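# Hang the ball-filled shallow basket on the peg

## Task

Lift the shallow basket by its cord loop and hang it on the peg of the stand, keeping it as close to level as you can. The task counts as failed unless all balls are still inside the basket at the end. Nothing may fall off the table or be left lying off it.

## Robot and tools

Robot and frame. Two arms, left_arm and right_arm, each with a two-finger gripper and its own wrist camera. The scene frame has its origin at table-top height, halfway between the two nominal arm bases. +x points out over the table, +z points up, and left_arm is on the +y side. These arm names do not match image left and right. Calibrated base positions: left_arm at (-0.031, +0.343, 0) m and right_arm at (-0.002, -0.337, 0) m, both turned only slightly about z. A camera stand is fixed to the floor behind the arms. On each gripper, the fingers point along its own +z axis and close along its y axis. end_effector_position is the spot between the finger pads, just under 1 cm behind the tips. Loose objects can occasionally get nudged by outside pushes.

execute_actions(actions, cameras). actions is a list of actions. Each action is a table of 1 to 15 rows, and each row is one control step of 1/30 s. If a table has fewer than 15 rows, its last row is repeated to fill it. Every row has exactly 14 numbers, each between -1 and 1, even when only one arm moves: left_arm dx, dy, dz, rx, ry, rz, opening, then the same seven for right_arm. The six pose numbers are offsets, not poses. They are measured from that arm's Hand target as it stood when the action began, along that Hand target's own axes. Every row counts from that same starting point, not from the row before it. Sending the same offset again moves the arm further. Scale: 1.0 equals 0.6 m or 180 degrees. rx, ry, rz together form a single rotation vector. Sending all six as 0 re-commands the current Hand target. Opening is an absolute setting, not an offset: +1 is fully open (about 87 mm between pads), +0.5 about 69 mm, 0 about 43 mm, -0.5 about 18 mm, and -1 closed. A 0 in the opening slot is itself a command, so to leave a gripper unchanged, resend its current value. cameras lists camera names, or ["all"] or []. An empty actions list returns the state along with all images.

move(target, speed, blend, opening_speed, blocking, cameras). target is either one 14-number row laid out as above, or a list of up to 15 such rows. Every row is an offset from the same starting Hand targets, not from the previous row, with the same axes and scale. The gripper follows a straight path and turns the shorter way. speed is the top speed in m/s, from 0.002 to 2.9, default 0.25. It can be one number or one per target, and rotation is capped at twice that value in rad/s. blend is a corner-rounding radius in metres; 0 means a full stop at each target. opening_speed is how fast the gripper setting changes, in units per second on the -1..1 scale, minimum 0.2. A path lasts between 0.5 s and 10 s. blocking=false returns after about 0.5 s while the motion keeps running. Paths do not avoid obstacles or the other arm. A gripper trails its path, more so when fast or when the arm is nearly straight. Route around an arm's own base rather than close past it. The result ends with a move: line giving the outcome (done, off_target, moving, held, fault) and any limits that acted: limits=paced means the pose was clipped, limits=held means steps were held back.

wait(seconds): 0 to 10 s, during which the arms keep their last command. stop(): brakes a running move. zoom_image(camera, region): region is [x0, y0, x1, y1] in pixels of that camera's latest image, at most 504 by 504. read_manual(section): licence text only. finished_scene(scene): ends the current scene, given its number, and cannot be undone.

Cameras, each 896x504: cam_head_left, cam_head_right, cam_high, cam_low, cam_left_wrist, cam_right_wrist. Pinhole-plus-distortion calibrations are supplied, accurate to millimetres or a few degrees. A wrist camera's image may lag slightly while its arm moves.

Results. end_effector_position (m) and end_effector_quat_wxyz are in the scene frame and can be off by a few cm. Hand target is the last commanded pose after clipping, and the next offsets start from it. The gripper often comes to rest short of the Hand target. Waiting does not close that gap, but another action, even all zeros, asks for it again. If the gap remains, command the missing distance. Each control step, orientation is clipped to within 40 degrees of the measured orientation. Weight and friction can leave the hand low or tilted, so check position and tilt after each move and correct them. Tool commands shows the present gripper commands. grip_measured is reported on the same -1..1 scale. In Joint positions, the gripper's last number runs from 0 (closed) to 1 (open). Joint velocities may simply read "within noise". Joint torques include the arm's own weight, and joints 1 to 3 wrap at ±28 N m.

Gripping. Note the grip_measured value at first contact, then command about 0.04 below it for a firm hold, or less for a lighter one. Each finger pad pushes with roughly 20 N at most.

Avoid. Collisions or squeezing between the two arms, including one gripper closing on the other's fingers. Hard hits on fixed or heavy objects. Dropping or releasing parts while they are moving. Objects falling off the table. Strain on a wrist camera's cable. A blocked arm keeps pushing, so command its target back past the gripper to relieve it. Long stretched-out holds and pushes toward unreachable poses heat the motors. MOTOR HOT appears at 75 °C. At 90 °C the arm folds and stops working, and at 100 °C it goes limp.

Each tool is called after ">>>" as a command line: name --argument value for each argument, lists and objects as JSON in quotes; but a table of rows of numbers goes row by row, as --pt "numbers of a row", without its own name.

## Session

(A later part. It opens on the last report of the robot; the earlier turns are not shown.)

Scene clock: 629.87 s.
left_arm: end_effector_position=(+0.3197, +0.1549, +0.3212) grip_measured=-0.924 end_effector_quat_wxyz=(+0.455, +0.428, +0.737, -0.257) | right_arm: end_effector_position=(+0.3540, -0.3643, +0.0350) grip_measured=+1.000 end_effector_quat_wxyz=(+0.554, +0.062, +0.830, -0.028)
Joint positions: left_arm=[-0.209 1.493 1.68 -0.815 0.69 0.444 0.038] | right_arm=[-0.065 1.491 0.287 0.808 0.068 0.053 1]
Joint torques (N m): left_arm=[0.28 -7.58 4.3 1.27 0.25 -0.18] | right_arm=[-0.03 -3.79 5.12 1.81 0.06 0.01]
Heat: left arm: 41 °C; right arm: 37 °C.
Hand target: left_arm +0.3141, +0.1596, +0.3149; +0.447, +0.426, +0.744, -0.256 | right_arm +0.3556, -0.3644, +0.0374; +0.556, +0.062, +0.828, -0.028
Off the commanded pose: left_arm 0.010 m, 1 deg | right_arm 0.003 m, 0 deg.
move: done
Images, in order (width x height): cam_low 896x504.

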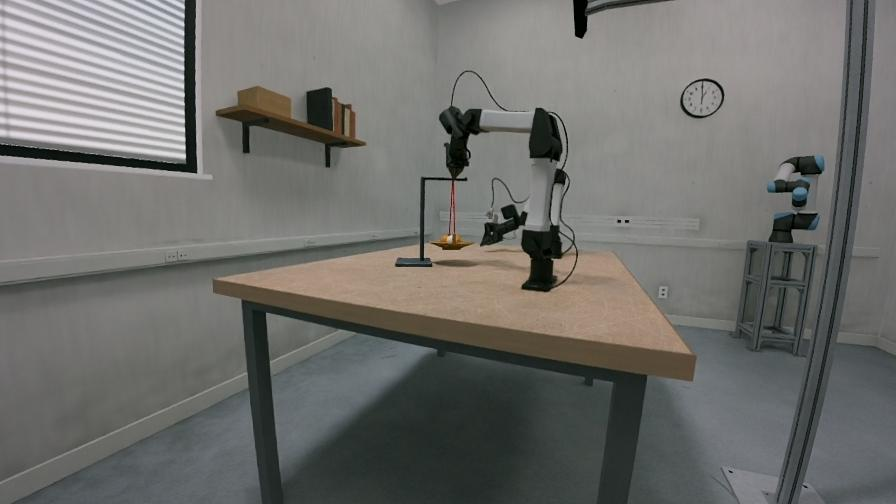

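>>> move --target '[0.0135, 0, 0.001, 0, 0, 0, -1, 0, 0, 0, 0, 0, 0, 1]' --speed 0.03 --cameras '["cam_low"]'

>>> zoom_image --camera "cam_low" --region '[425, 215, 485, 255]'

Scene clock: 634.70 s.
left_arm: end_effector_position=(+0.3171, +0.1589, +0.3085) grip_measured=-0.924 end_effector_quat_wxyz=(+0.448, +0.425, +0.743, -0.258) | right_arm: end_effector_position=(+0.3540, -0.3643, +0.0350) grip_measured=+1.000 end_effector_quat_wxyz=(+0.554, +0.062, +0.830, -0.028)
Joint positions: left_arm=[-0.199 1.476 1.625 -0.8 0.694 0.45 0.038] | right_arm=[-0.065 1.491 0.287 0.808 0.068 0.053 1]
Joint torques (N m): left_arm=[0.29 -7.61 4.96 1.33 0.32 -0.19] | right_arm=[-0.08 -3.79 5.14 1.82 0.05 0.01]
Heat: left arm: 40 °C; right arm: 37 °C.
Hand target: left_arm +0.3125, +0.1625, +0.3075; +0.447, +0.426, +0.744, -0.256 | right_arm +0.3556, -0.3644, +0.0374; +0.556, +0.062, +0.828, -0.028
Off the commanded pose: left_arm 0.006 m, 0 deg | right_arm 0.003 m, 0 deg.
move: done
Images, in order (width x height): cam_low 896x504.

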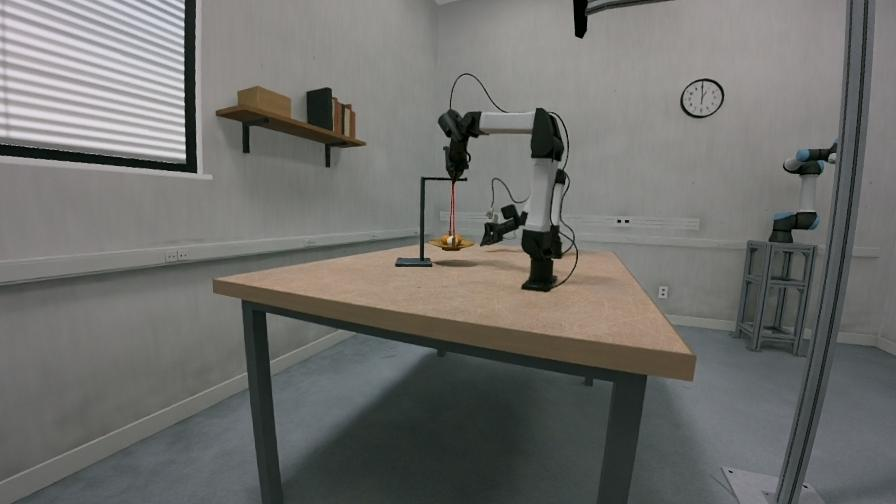

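Scaled by 8.400 from the camera's 896x504 image, which has a finer 1280x720 frame.

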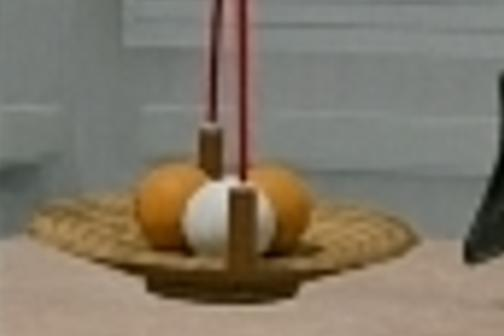

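>>> move --target '[-0.0167, 0, -0.001, 0, 0, 0, -1, 0, 0, 0, 0, 0, 0, 1]' --speed 0.03 --cameras '["cam_low"]'

>>> zoom_image --camera "cam_low" --region '[425, 215, 485, 255]'

Scene clock: 663.37 s.
left_arm: end_effector_position=(+0.3143, +0.1596, +0.3085) grip_measured=-0.924 end_effector_quat_wxyz=(+0.443, +0.425, +0.746, -0.260) | right_arm: end_effector_position=(+0.3540, -0.3643, +0.0350) grip_measured=+1.000 end_effector_quat_wxyz=(+0.554, +0.062, +0.830, -0.028)
Joint positions: left_arm=[-0.199 1.476 1.633 -0.821 0.694 0.45 0.038] | right_arm=[-0.065 1.491 0.287 0.808 0.068 0.053 1]
Joint torques (N m): left_arm=[-0.53 -5.59 8.91 1.25 0.24 -0.27] | right_arm=[-0.08 -3.81 5.09 1.82 0.04 0.02]
Heat: left arm: 39 °C; right arm: 37 °C.
Hand target: left_arm +0.3146, +0.1589, +0.3166; +0.447, +0.426, +0.744, -0.256 | right_arm +0.3556, -0.3644, +0.0374; +0.556, +0.062, +0.828, -0.028
Off the commanded pose: left_arm 0.008 m, 1 deg | right_arm 0.003 m, 0 deg.
move: done
Images, in order (width x height): cam_low 896x504.

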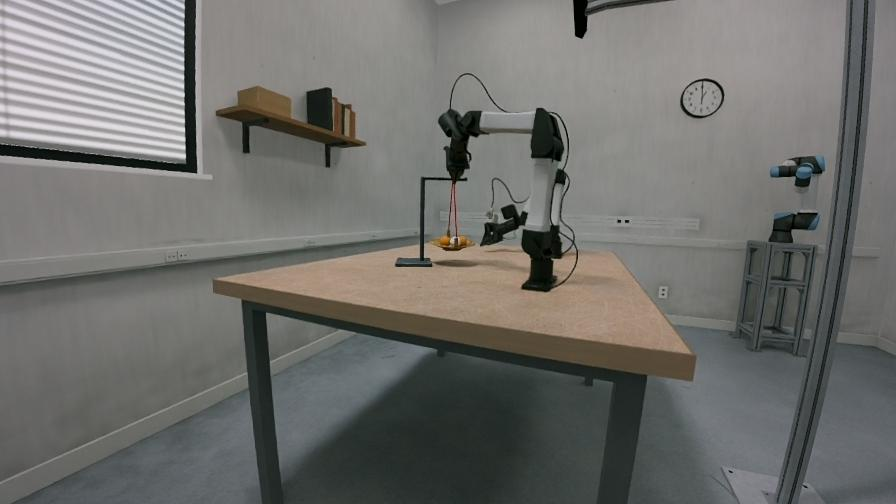

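Scaled by 8.400 from the camera's 896x504 image, which has a finer 1280x720 frame.

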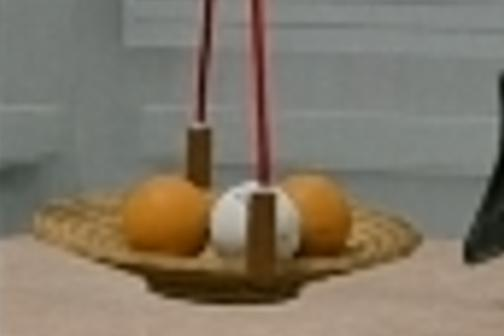

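>>> move --target '[-0.0167, 0, -0.001, 0, 0, 0, -1, 0, 0, 0, 0, 0, 0, 1]' --speed 0.03 --cameras '["cam_low"]'

>>> zoom_image --camera "cam_low" --region '[425, 215, 485, 255]'

Scene clock: 667.63 s.
left_arm: end_effector_position=(+0.3136, +0.1580, +0.3158) grip_measured=-0.924 end_effector_quat_wxyz=(+0.438, +0.425, +0.749, -0.258) | right_arm: end_effector_position=(+0.3540, -0.3643, +0.0350) grip_measured=+1.000 end_effector_quat_wxyz=(+0.554, +0.062, +0.830, -0.028)
Joint positions: left_arm=[-0.207 1.495 1.69 -0.866 0.683 0.449 0.038] | right_arm=[-0.065 1.491 0.287 0.808 0.068 0.053 1]
Joint torques (N m): left_arm=[-0.81 -5.15 9.28 1.37 0.24 -0.32] | right_arm=[-0.03 -3.78 5.11 1.8 0.04 0.01]
Heat: left arm: 39 °C; right arm: 37 °C.
Hand target: left_arm +0.3167, +0.1552, +0.3257; +0.447, +0.426, +0.744, -0.256 | right_arm +0.3556, -0.3644, +0.0374; +0.556, +0.062, +0.828, -0.028
Off the commanded pose: left_arm 0.011 m, 1 deg | right_arm 0.003 m, 0 deg.
move: off_target (left_arm)
Images, in order (width x height): cam_low 896x504.

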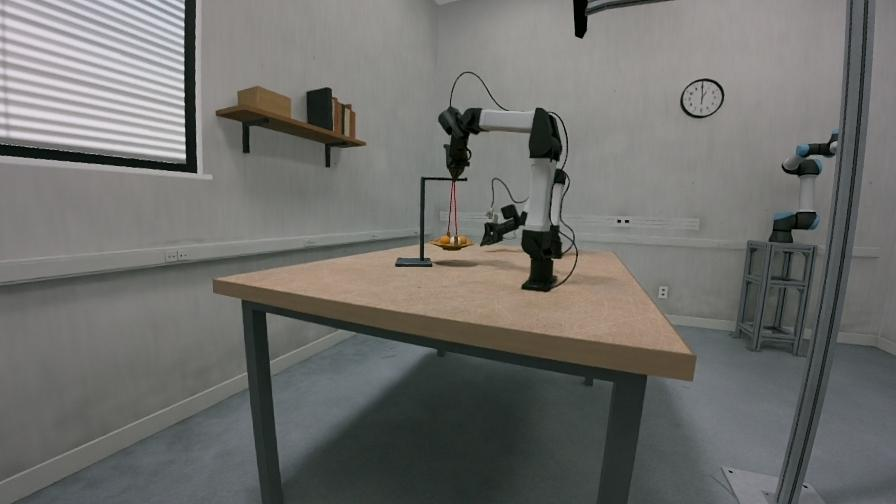

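Scaled by 8.400 from the camera's 896x504 image, which has a finer 1280x720 frame.

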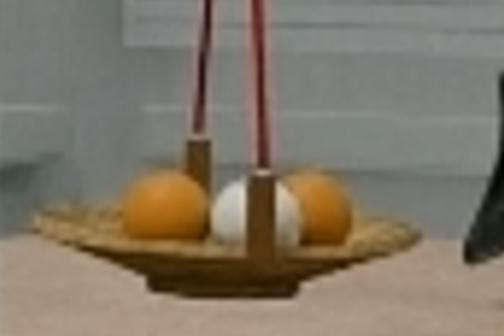

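>>> move --target '[-0.0083, 0, -0.0005, 0, 0, 0, -1, 0, 0, 0, 0, 0, 0, 1]' --speed 0.03 --cameras '["cam_low"]'

>>> zoom_image --camera "cam_low" --region '[425, 215, 485, 255]'

Scene clock: 676.27 s.
left_arm: end_effector_position=(+0.3151, +0.1558, +0.3207) grip_measured=-0.924 end_effector_quat_wxyz=(+0.439, +0.426, +0.748, -0.258) | right_arm: end_effector_position=(+0.3540, -0.3643, +0.0350) grip_measured=+1.000 end_effector_quat_wxyz=(+0.554, +0.062, +0.830, -0.028)
Joint positions: left_arm=[-0.213 1.509 1.722 -0.88 0.68 0.446 0.038] | right_arm=[-0.065 1.491 0.287 0.808 0.068 0.053 1]
Joint torques (N m): left_arm=[-0.69 -5.2 9.26 1.37 0.24 -0.35] | right_arm=[-0.05 -3.79 5.11 1.81 0.06 0.02]
Heat: left arm: 39 °C; right arm: 37 °C.
Hand target: left_arm +0.3177, +0.1535, +0.3303; +0.447, +0.426, +0.744, -0.256 | right_arm +0.3556, -0.3644, +0.0374; +0.556, +0.062, +0.828, -0.028
Off the commanded pose: left_arm 0.010 m, 1 deg | right_arm 0.003 m, 0 deg.
move: done
Images, in order (width x height): cam_low 896x504.

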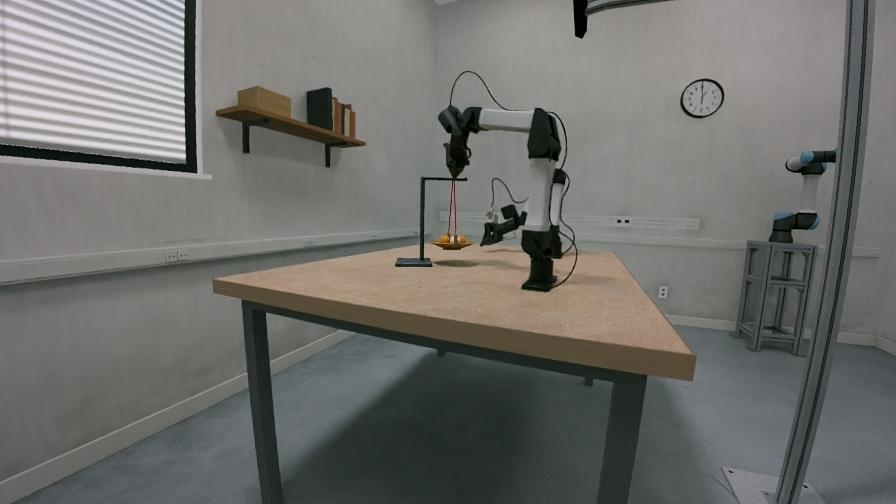

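Scaled by 8.400 from the camera's 896x504 image, which has a finer 1280x720 frame.

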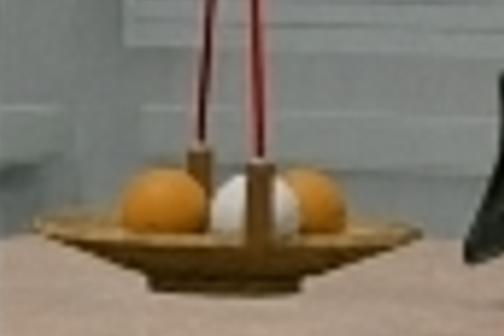

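>>> move --target '[0, 0, 0, 0, 0, 0, -0.8, 0, 0, 0, 0, 0, 0, 1]' --opening_speed 0.2 --speed 0.03 --cameras '["cam_low"]'

>>> zoom_image --camera "cam_low" --region '[425, 215, 485, 255]'

Scene clock: 687.93 s.
left_arm: end_effector_position=(+0.3151, +0.1558, +0.3207) grip_measured=-0.800 end_effector_quat_wxyz=(+0.439, +0.426, +0.748, -0.258) | right_arm: end_effector_position=(+0.3540, -0.3643, +0.0350) grip_measured=+1.000 end_effector_quat_wxyz=(+0.554, +0.062, +0.830, -0.028)
Joint positions: left_arm=[-0.213 1.509 1.722 -0.88 0.68 0.446 0.1] | right_arm=[-0.065 1.491 0.287 0.808 0.068 0.053 1]
Joint torques (N m): left_arm=[-0.61 -5.29 9.18 1.41 0.25 -0.37] | right_arm=[-0.08 -3.81 5.12 1.81 0.05 0.01]
Heat: left arm: 39 °C; right arm: 37 °C.
Hand target: left_arm +0.3177, +0.1535, +0.3303; +0.447, +0.426, +0.744, -0.256 | right_arm +0.3556, -0.3644, +0.0374; +0.556, +0.062, +0.828, -0.028
Off the commanded pose: left_arm 0.010 m, 1 deg | right_arm 0.003 m, 0 deg.
move: done
Images, in order (width x height): cam_low 896x504.

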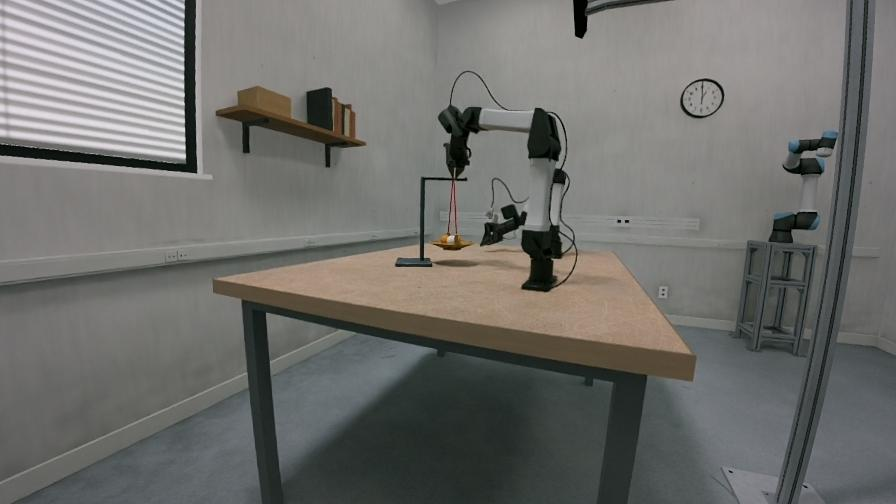

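Scaled by 8.400 from the camera's 896x504 image, which has a finer 1280x720 frame.

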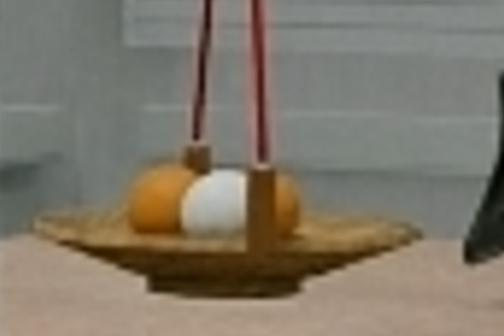

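>>> move --target '[0, 0, 0, 0, 0, 0, -0.45, 0, 0, 0, 0, 0, 0, 1]' --opening_speed 0.25 --speed 0.03 --cameras '["all"]'

>>> zoom_image --camera "cam_low" --region '[425, 215, 485, 255]'

>>> zoom_image --camera "cam_head_left" --region '[290, 180, 430, 320]'

>>> zoom_image --camera "cam_head_right" --region '[280, 180, 420, 320]'

Scene clock: 695.67 s.
left_arm: end_effector_position=(+0.3151, +0.1558, +0.3207) grip_measured=-0.450 end_effector_quat_wxyz=(+0.439, +0.426, +0.748, -0.258) | right_arm: end_effector_position=(+0.3540, -0.3643, +0.0350) grip_measured=+1.000 end_effector_quat_wxyz=(+0.554, +0.062, +0.830, -0.028)
Joint positions: left_arm=[-0.213 1.509 1.722 -0.88 0.68 0.446 0.275] | right_arm=[-0.065 1.491 0.287 0.808 0.068 0.053 1]
Joint torques (N m): left_arm=[-0.69 -5.38 9.24 1.4 0.22 -0.36] | right_arm=[-0.05 -3.79 5.11 1.8 0.06 0.02]
Heat: left arm: 39 °C; right arm: 37 °C.
Hand target: left_arm +0.3177, +0.1535, +0.3303; +0.447, +0.426, +0.744, -0.256 | right_arm +0.3556, -0.3644, +0.0374; +0.556, +0.062, +0.828, -0.028
Off the commanded pose: left_arm 0.010 m, 1 deg | right_arm 0.003 m, 0 deg.
move: done
camera_calibration:
cam_left_wrist: T_world_to_cam=[[-0.873212, -0.486247, 0.0326209, 0.337311], [-0.482727, 0.853817, -0.194861, 0.101811], [0.0668985, -0.185902, -0.980288, 0.464744], [0, 0, 0, 1]] pos_world=[0.3126, 0.163485, 0.464419]
cam_right_wrist: T_world_to_cam=[[-0.128001, -0.991758, -0.00565965, -0.319829], [-0.940893, 0.123236, -0.315489, 0.413176], [0.313586, -0.0350576, -0.948912, 0.0550576], [0, 0, 0, 1]] pos_world=[0.330551, -0.366181, 0.180787]

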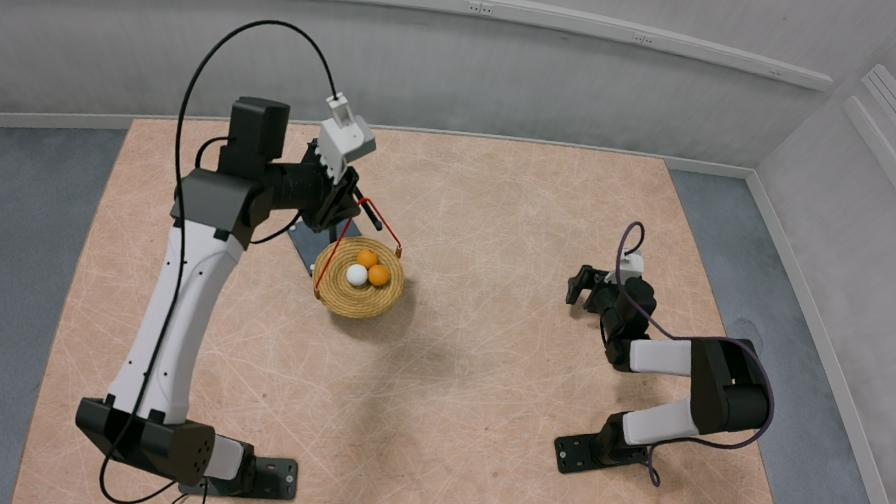

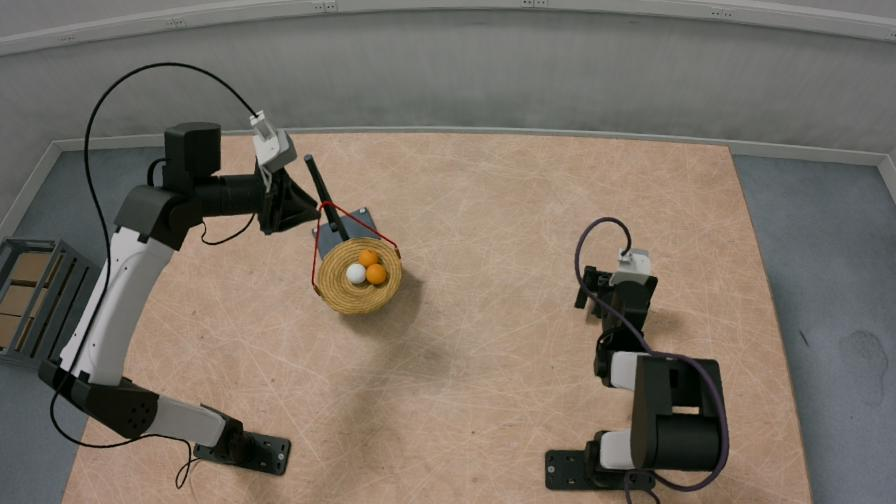

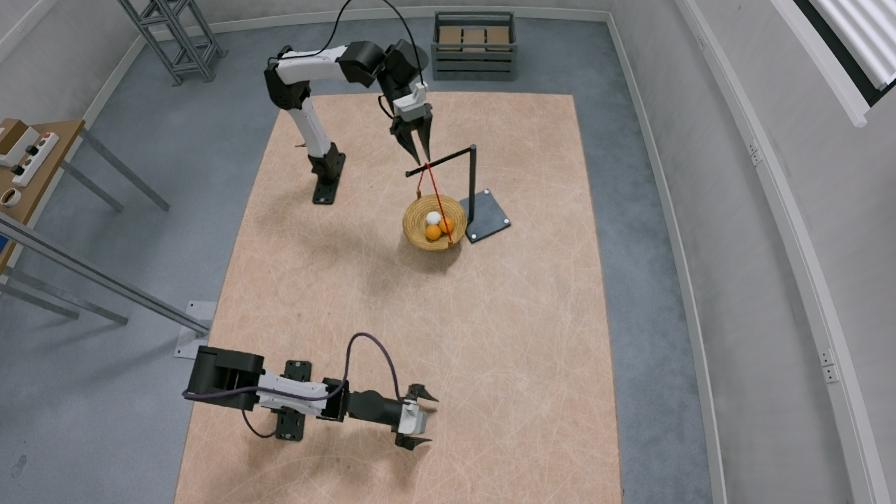

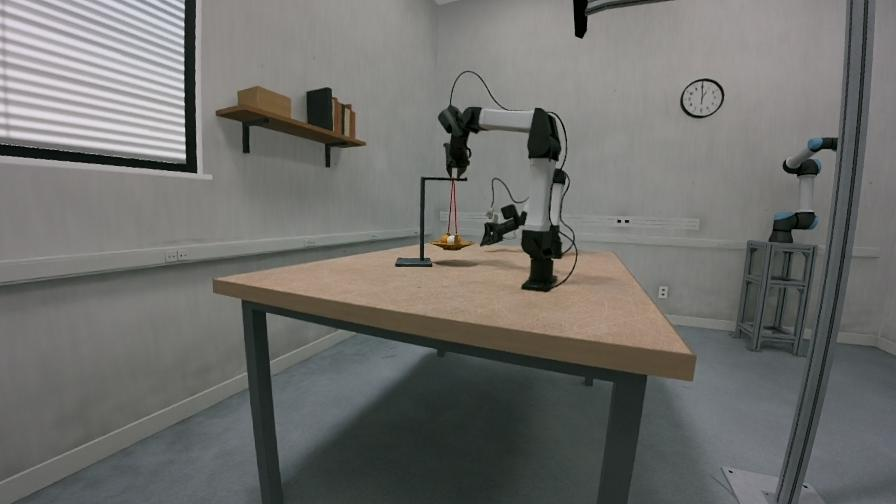

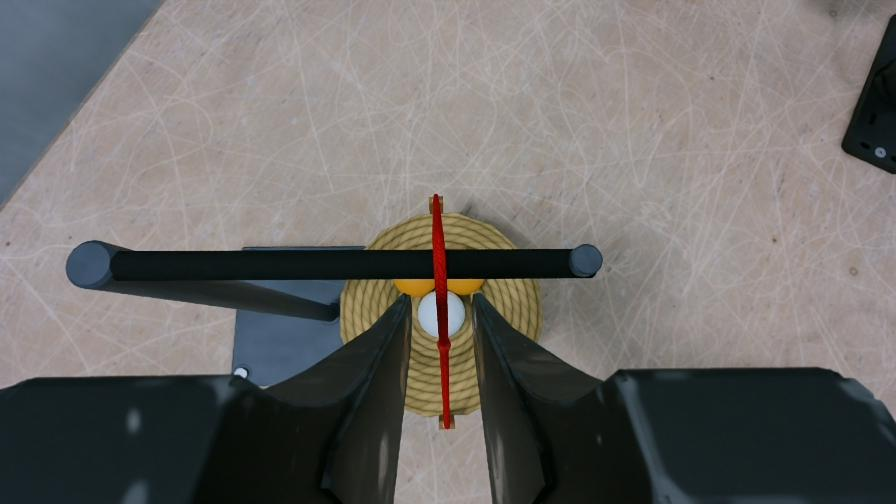

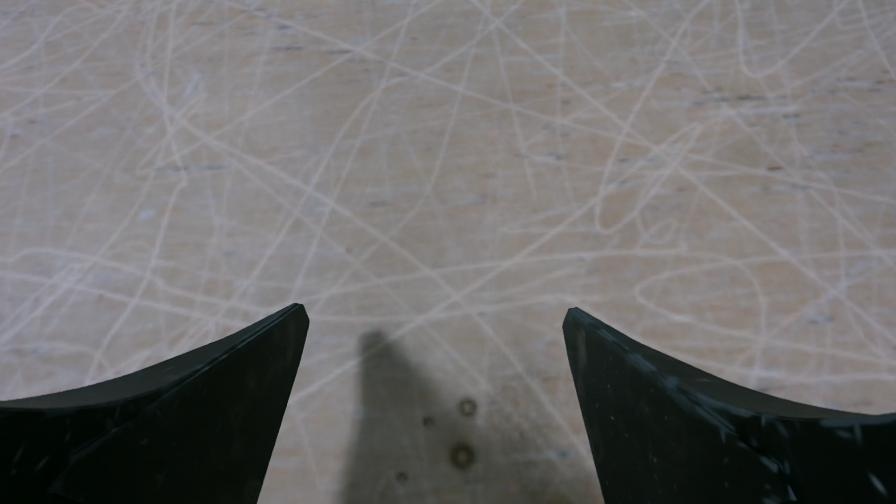

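Scaled by 8.400 from the camera's 896x504 image, which has a finer 1280x720 frame.

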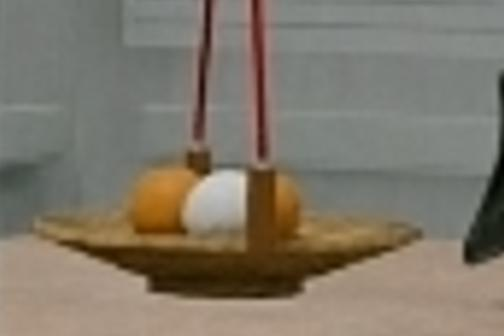

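Scaled by 3.600 from the camera's 896x504 image, which has a finer 1280x720 frame.

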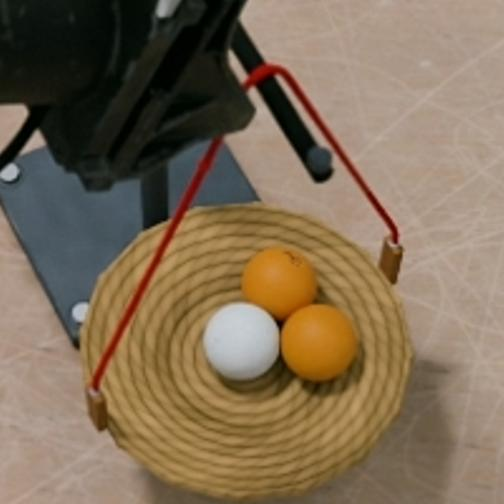

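Scaled by 3.600 from the camera's 896x504 image, which has a finer 1280x720 frame.

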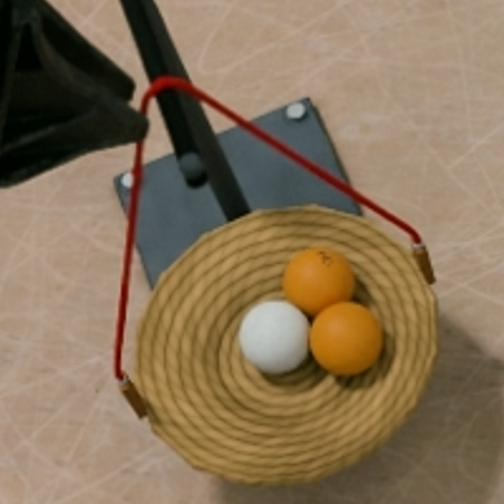

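>>> move --target '[0, 0, -0.2, 0, 0, 0, -0.45, 0, 0, 0, 0, 0, 0, 1]' --speed 0.06 --cameras '["all"]'

>>> zoom_image --camera "cam_low" --region '[425, 215, 485, 255]'

>>> zoom_image --camera "cam_head_left" --region '[290, 180, 430, 320]'

>>> zoom_image --camera "cam_head_right" --region '[280, 180, 420, 320]'

Scene clock: 759.47 s.
left_arm: end_effector_position=(+0.2635, +0.2447, +0.3805) grip_measured=-0.450 end_effector_quat_wxyz=(+0.440, +0.422, +0.750, -0.257) | right_arm: end_effector_position=(+0.3540, -0.3643, +0.0350) grip_measured=+1.000 end_effector_quat_wxyz=(+0.554, +0.062, +0.830, -0.028)
Joint positions: left_arm=[0.112 1.521 2.088 -1.462 0.907 0.761 0.275] | right_arm=[-0.065 1.491 0.287 0.808 0.068 0.053 1]
Joint torques (N m): left_arm=[0.29 -4.03 7.02 1.1 0.53 -0.16] | right_arm=[-0.05 -3.81 5.09 1.82 0.05 0.02]
Heat: left arm: 39 °C; right arm: 37 °C.
Hand target: left_arm +0.2642, +0.2448, +0.3867; +0.447, +0.426, +0.744, -0.256 | right_arm +0.3556, -0.3644, +0.0374; +0.556, +0.062, +0.828, -0.028
Off the commanded pose: left_arm 0.006 m, 1 deg | right_arm 0.003 m, 0 deg.
move: done
camera_calibration:
cam_left_wrist: T_world_to_cam=[[-0.868451, -0.494576, 0.0344583, 0.33364], [-0.491237, 0.849039, -0.19447, 0.0158728], [0.0669238, -0.185815, -0.980303, 0.543329], [0, 0, 0, 1]] pos_world=[0.261186, 0.252493, 0.524217]
cam_right_wrist: T_world_to_cam=[[-0.128001, -0.991758, -0.00565965, -0.319829], [-0.940893, 0.123236, -0.315489, 0.413176], [0.313586, -0.0350576, -0.948912, 0.0550576], [0, 0, 0, 1]] pos_world=[0.330551, -0.366181, 0.180787]

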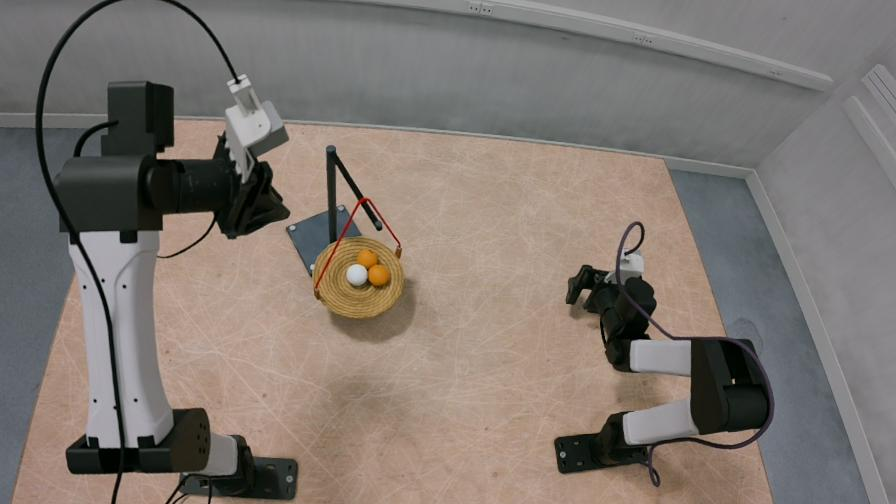

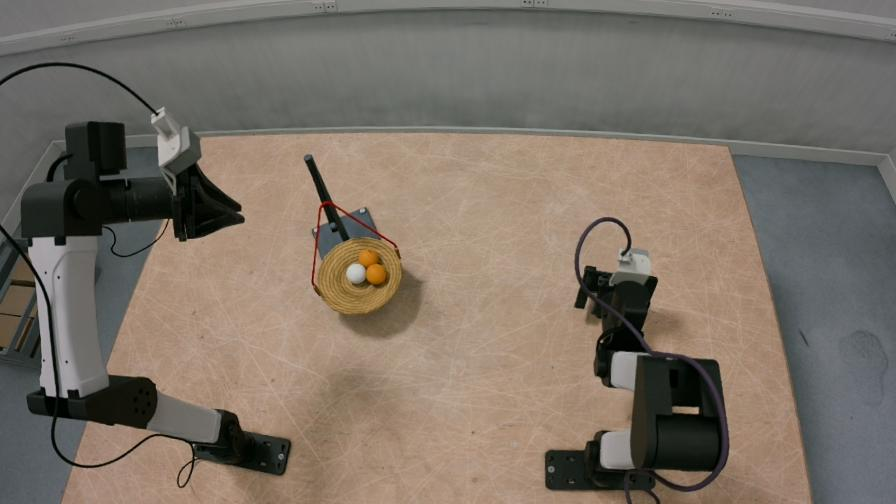

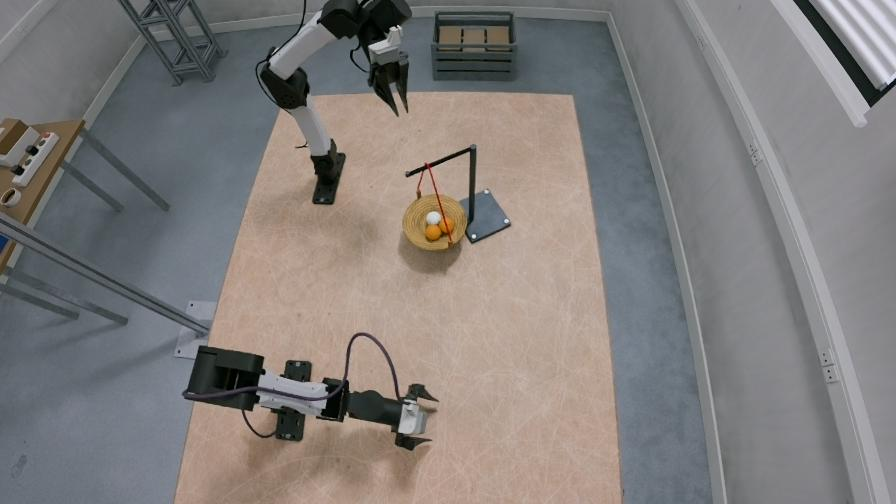

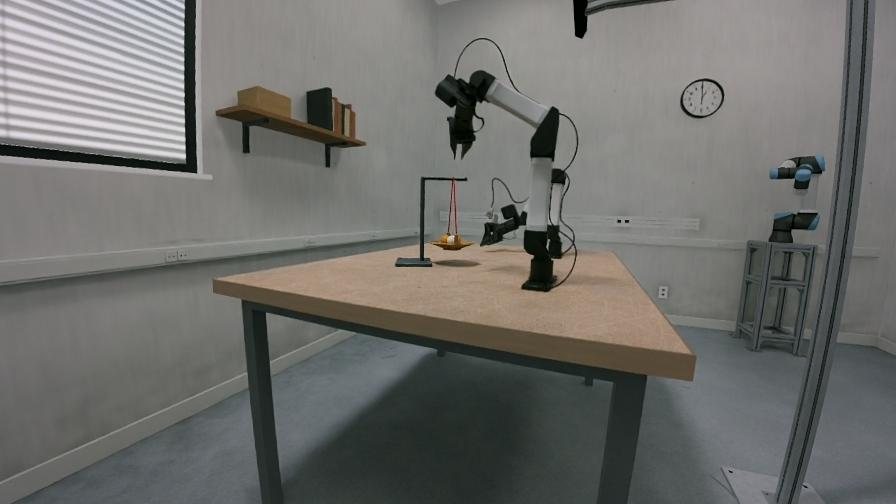

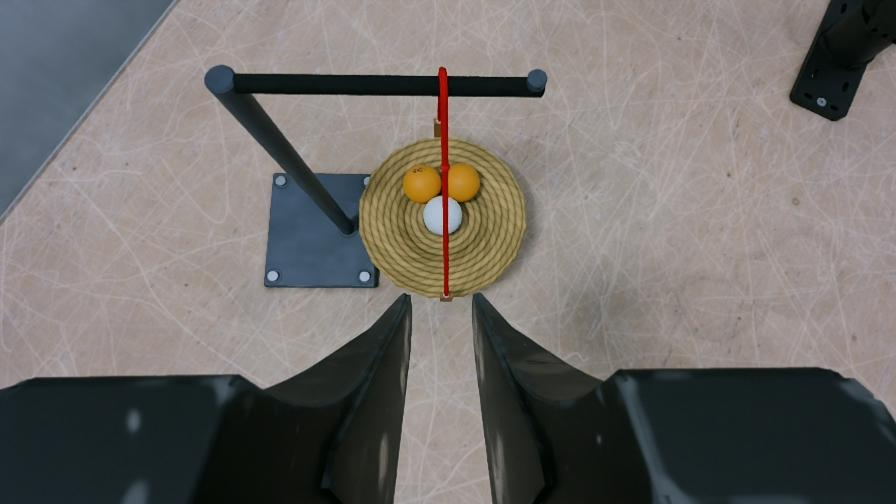

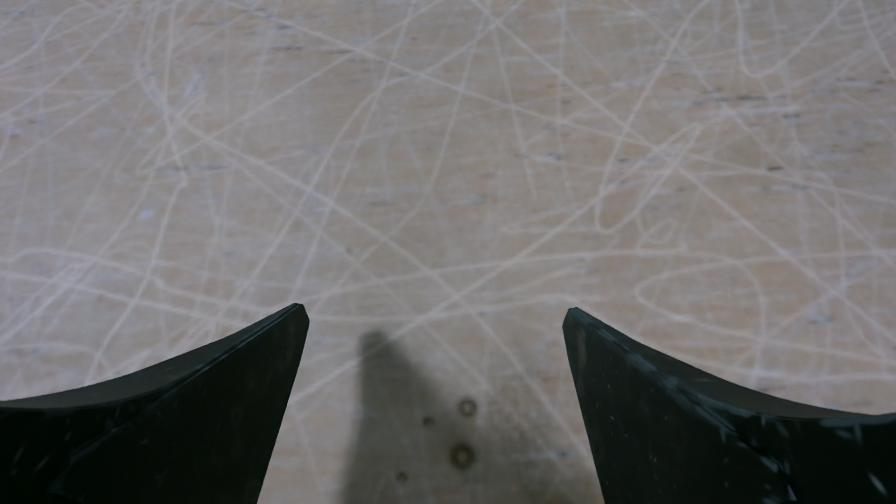

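Scaled by 8.400 from the camera's 896x504 image, which has a finer 1280x720 frame.

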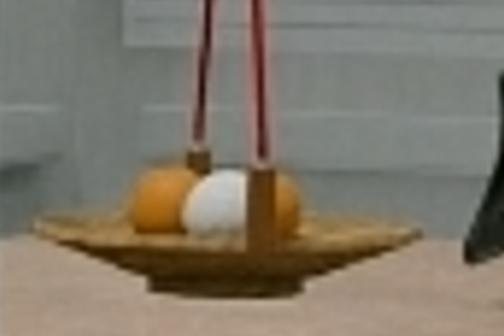

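Scaled by 3.600 from the camera's 896x504 image, which has a finer 1280x720 frame.

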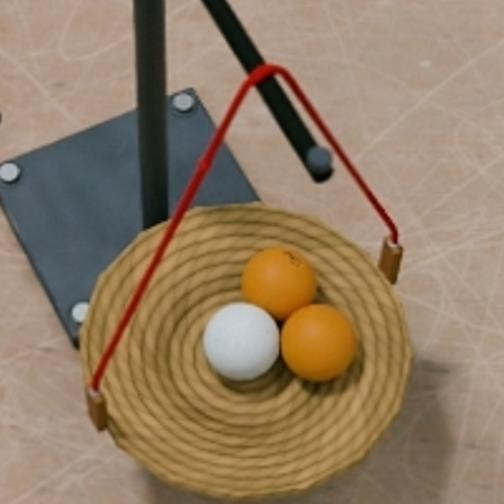

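Scaled by 3.600 from the camera's 896x504 image, which has a finer 1280x720 frame.

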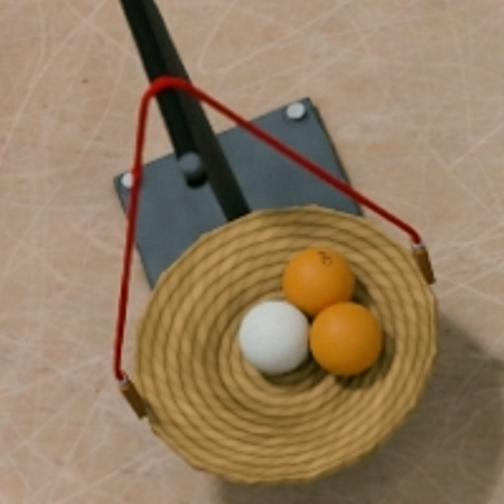

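>>> finished_scene --scene 2

The scene is finished: the task was done.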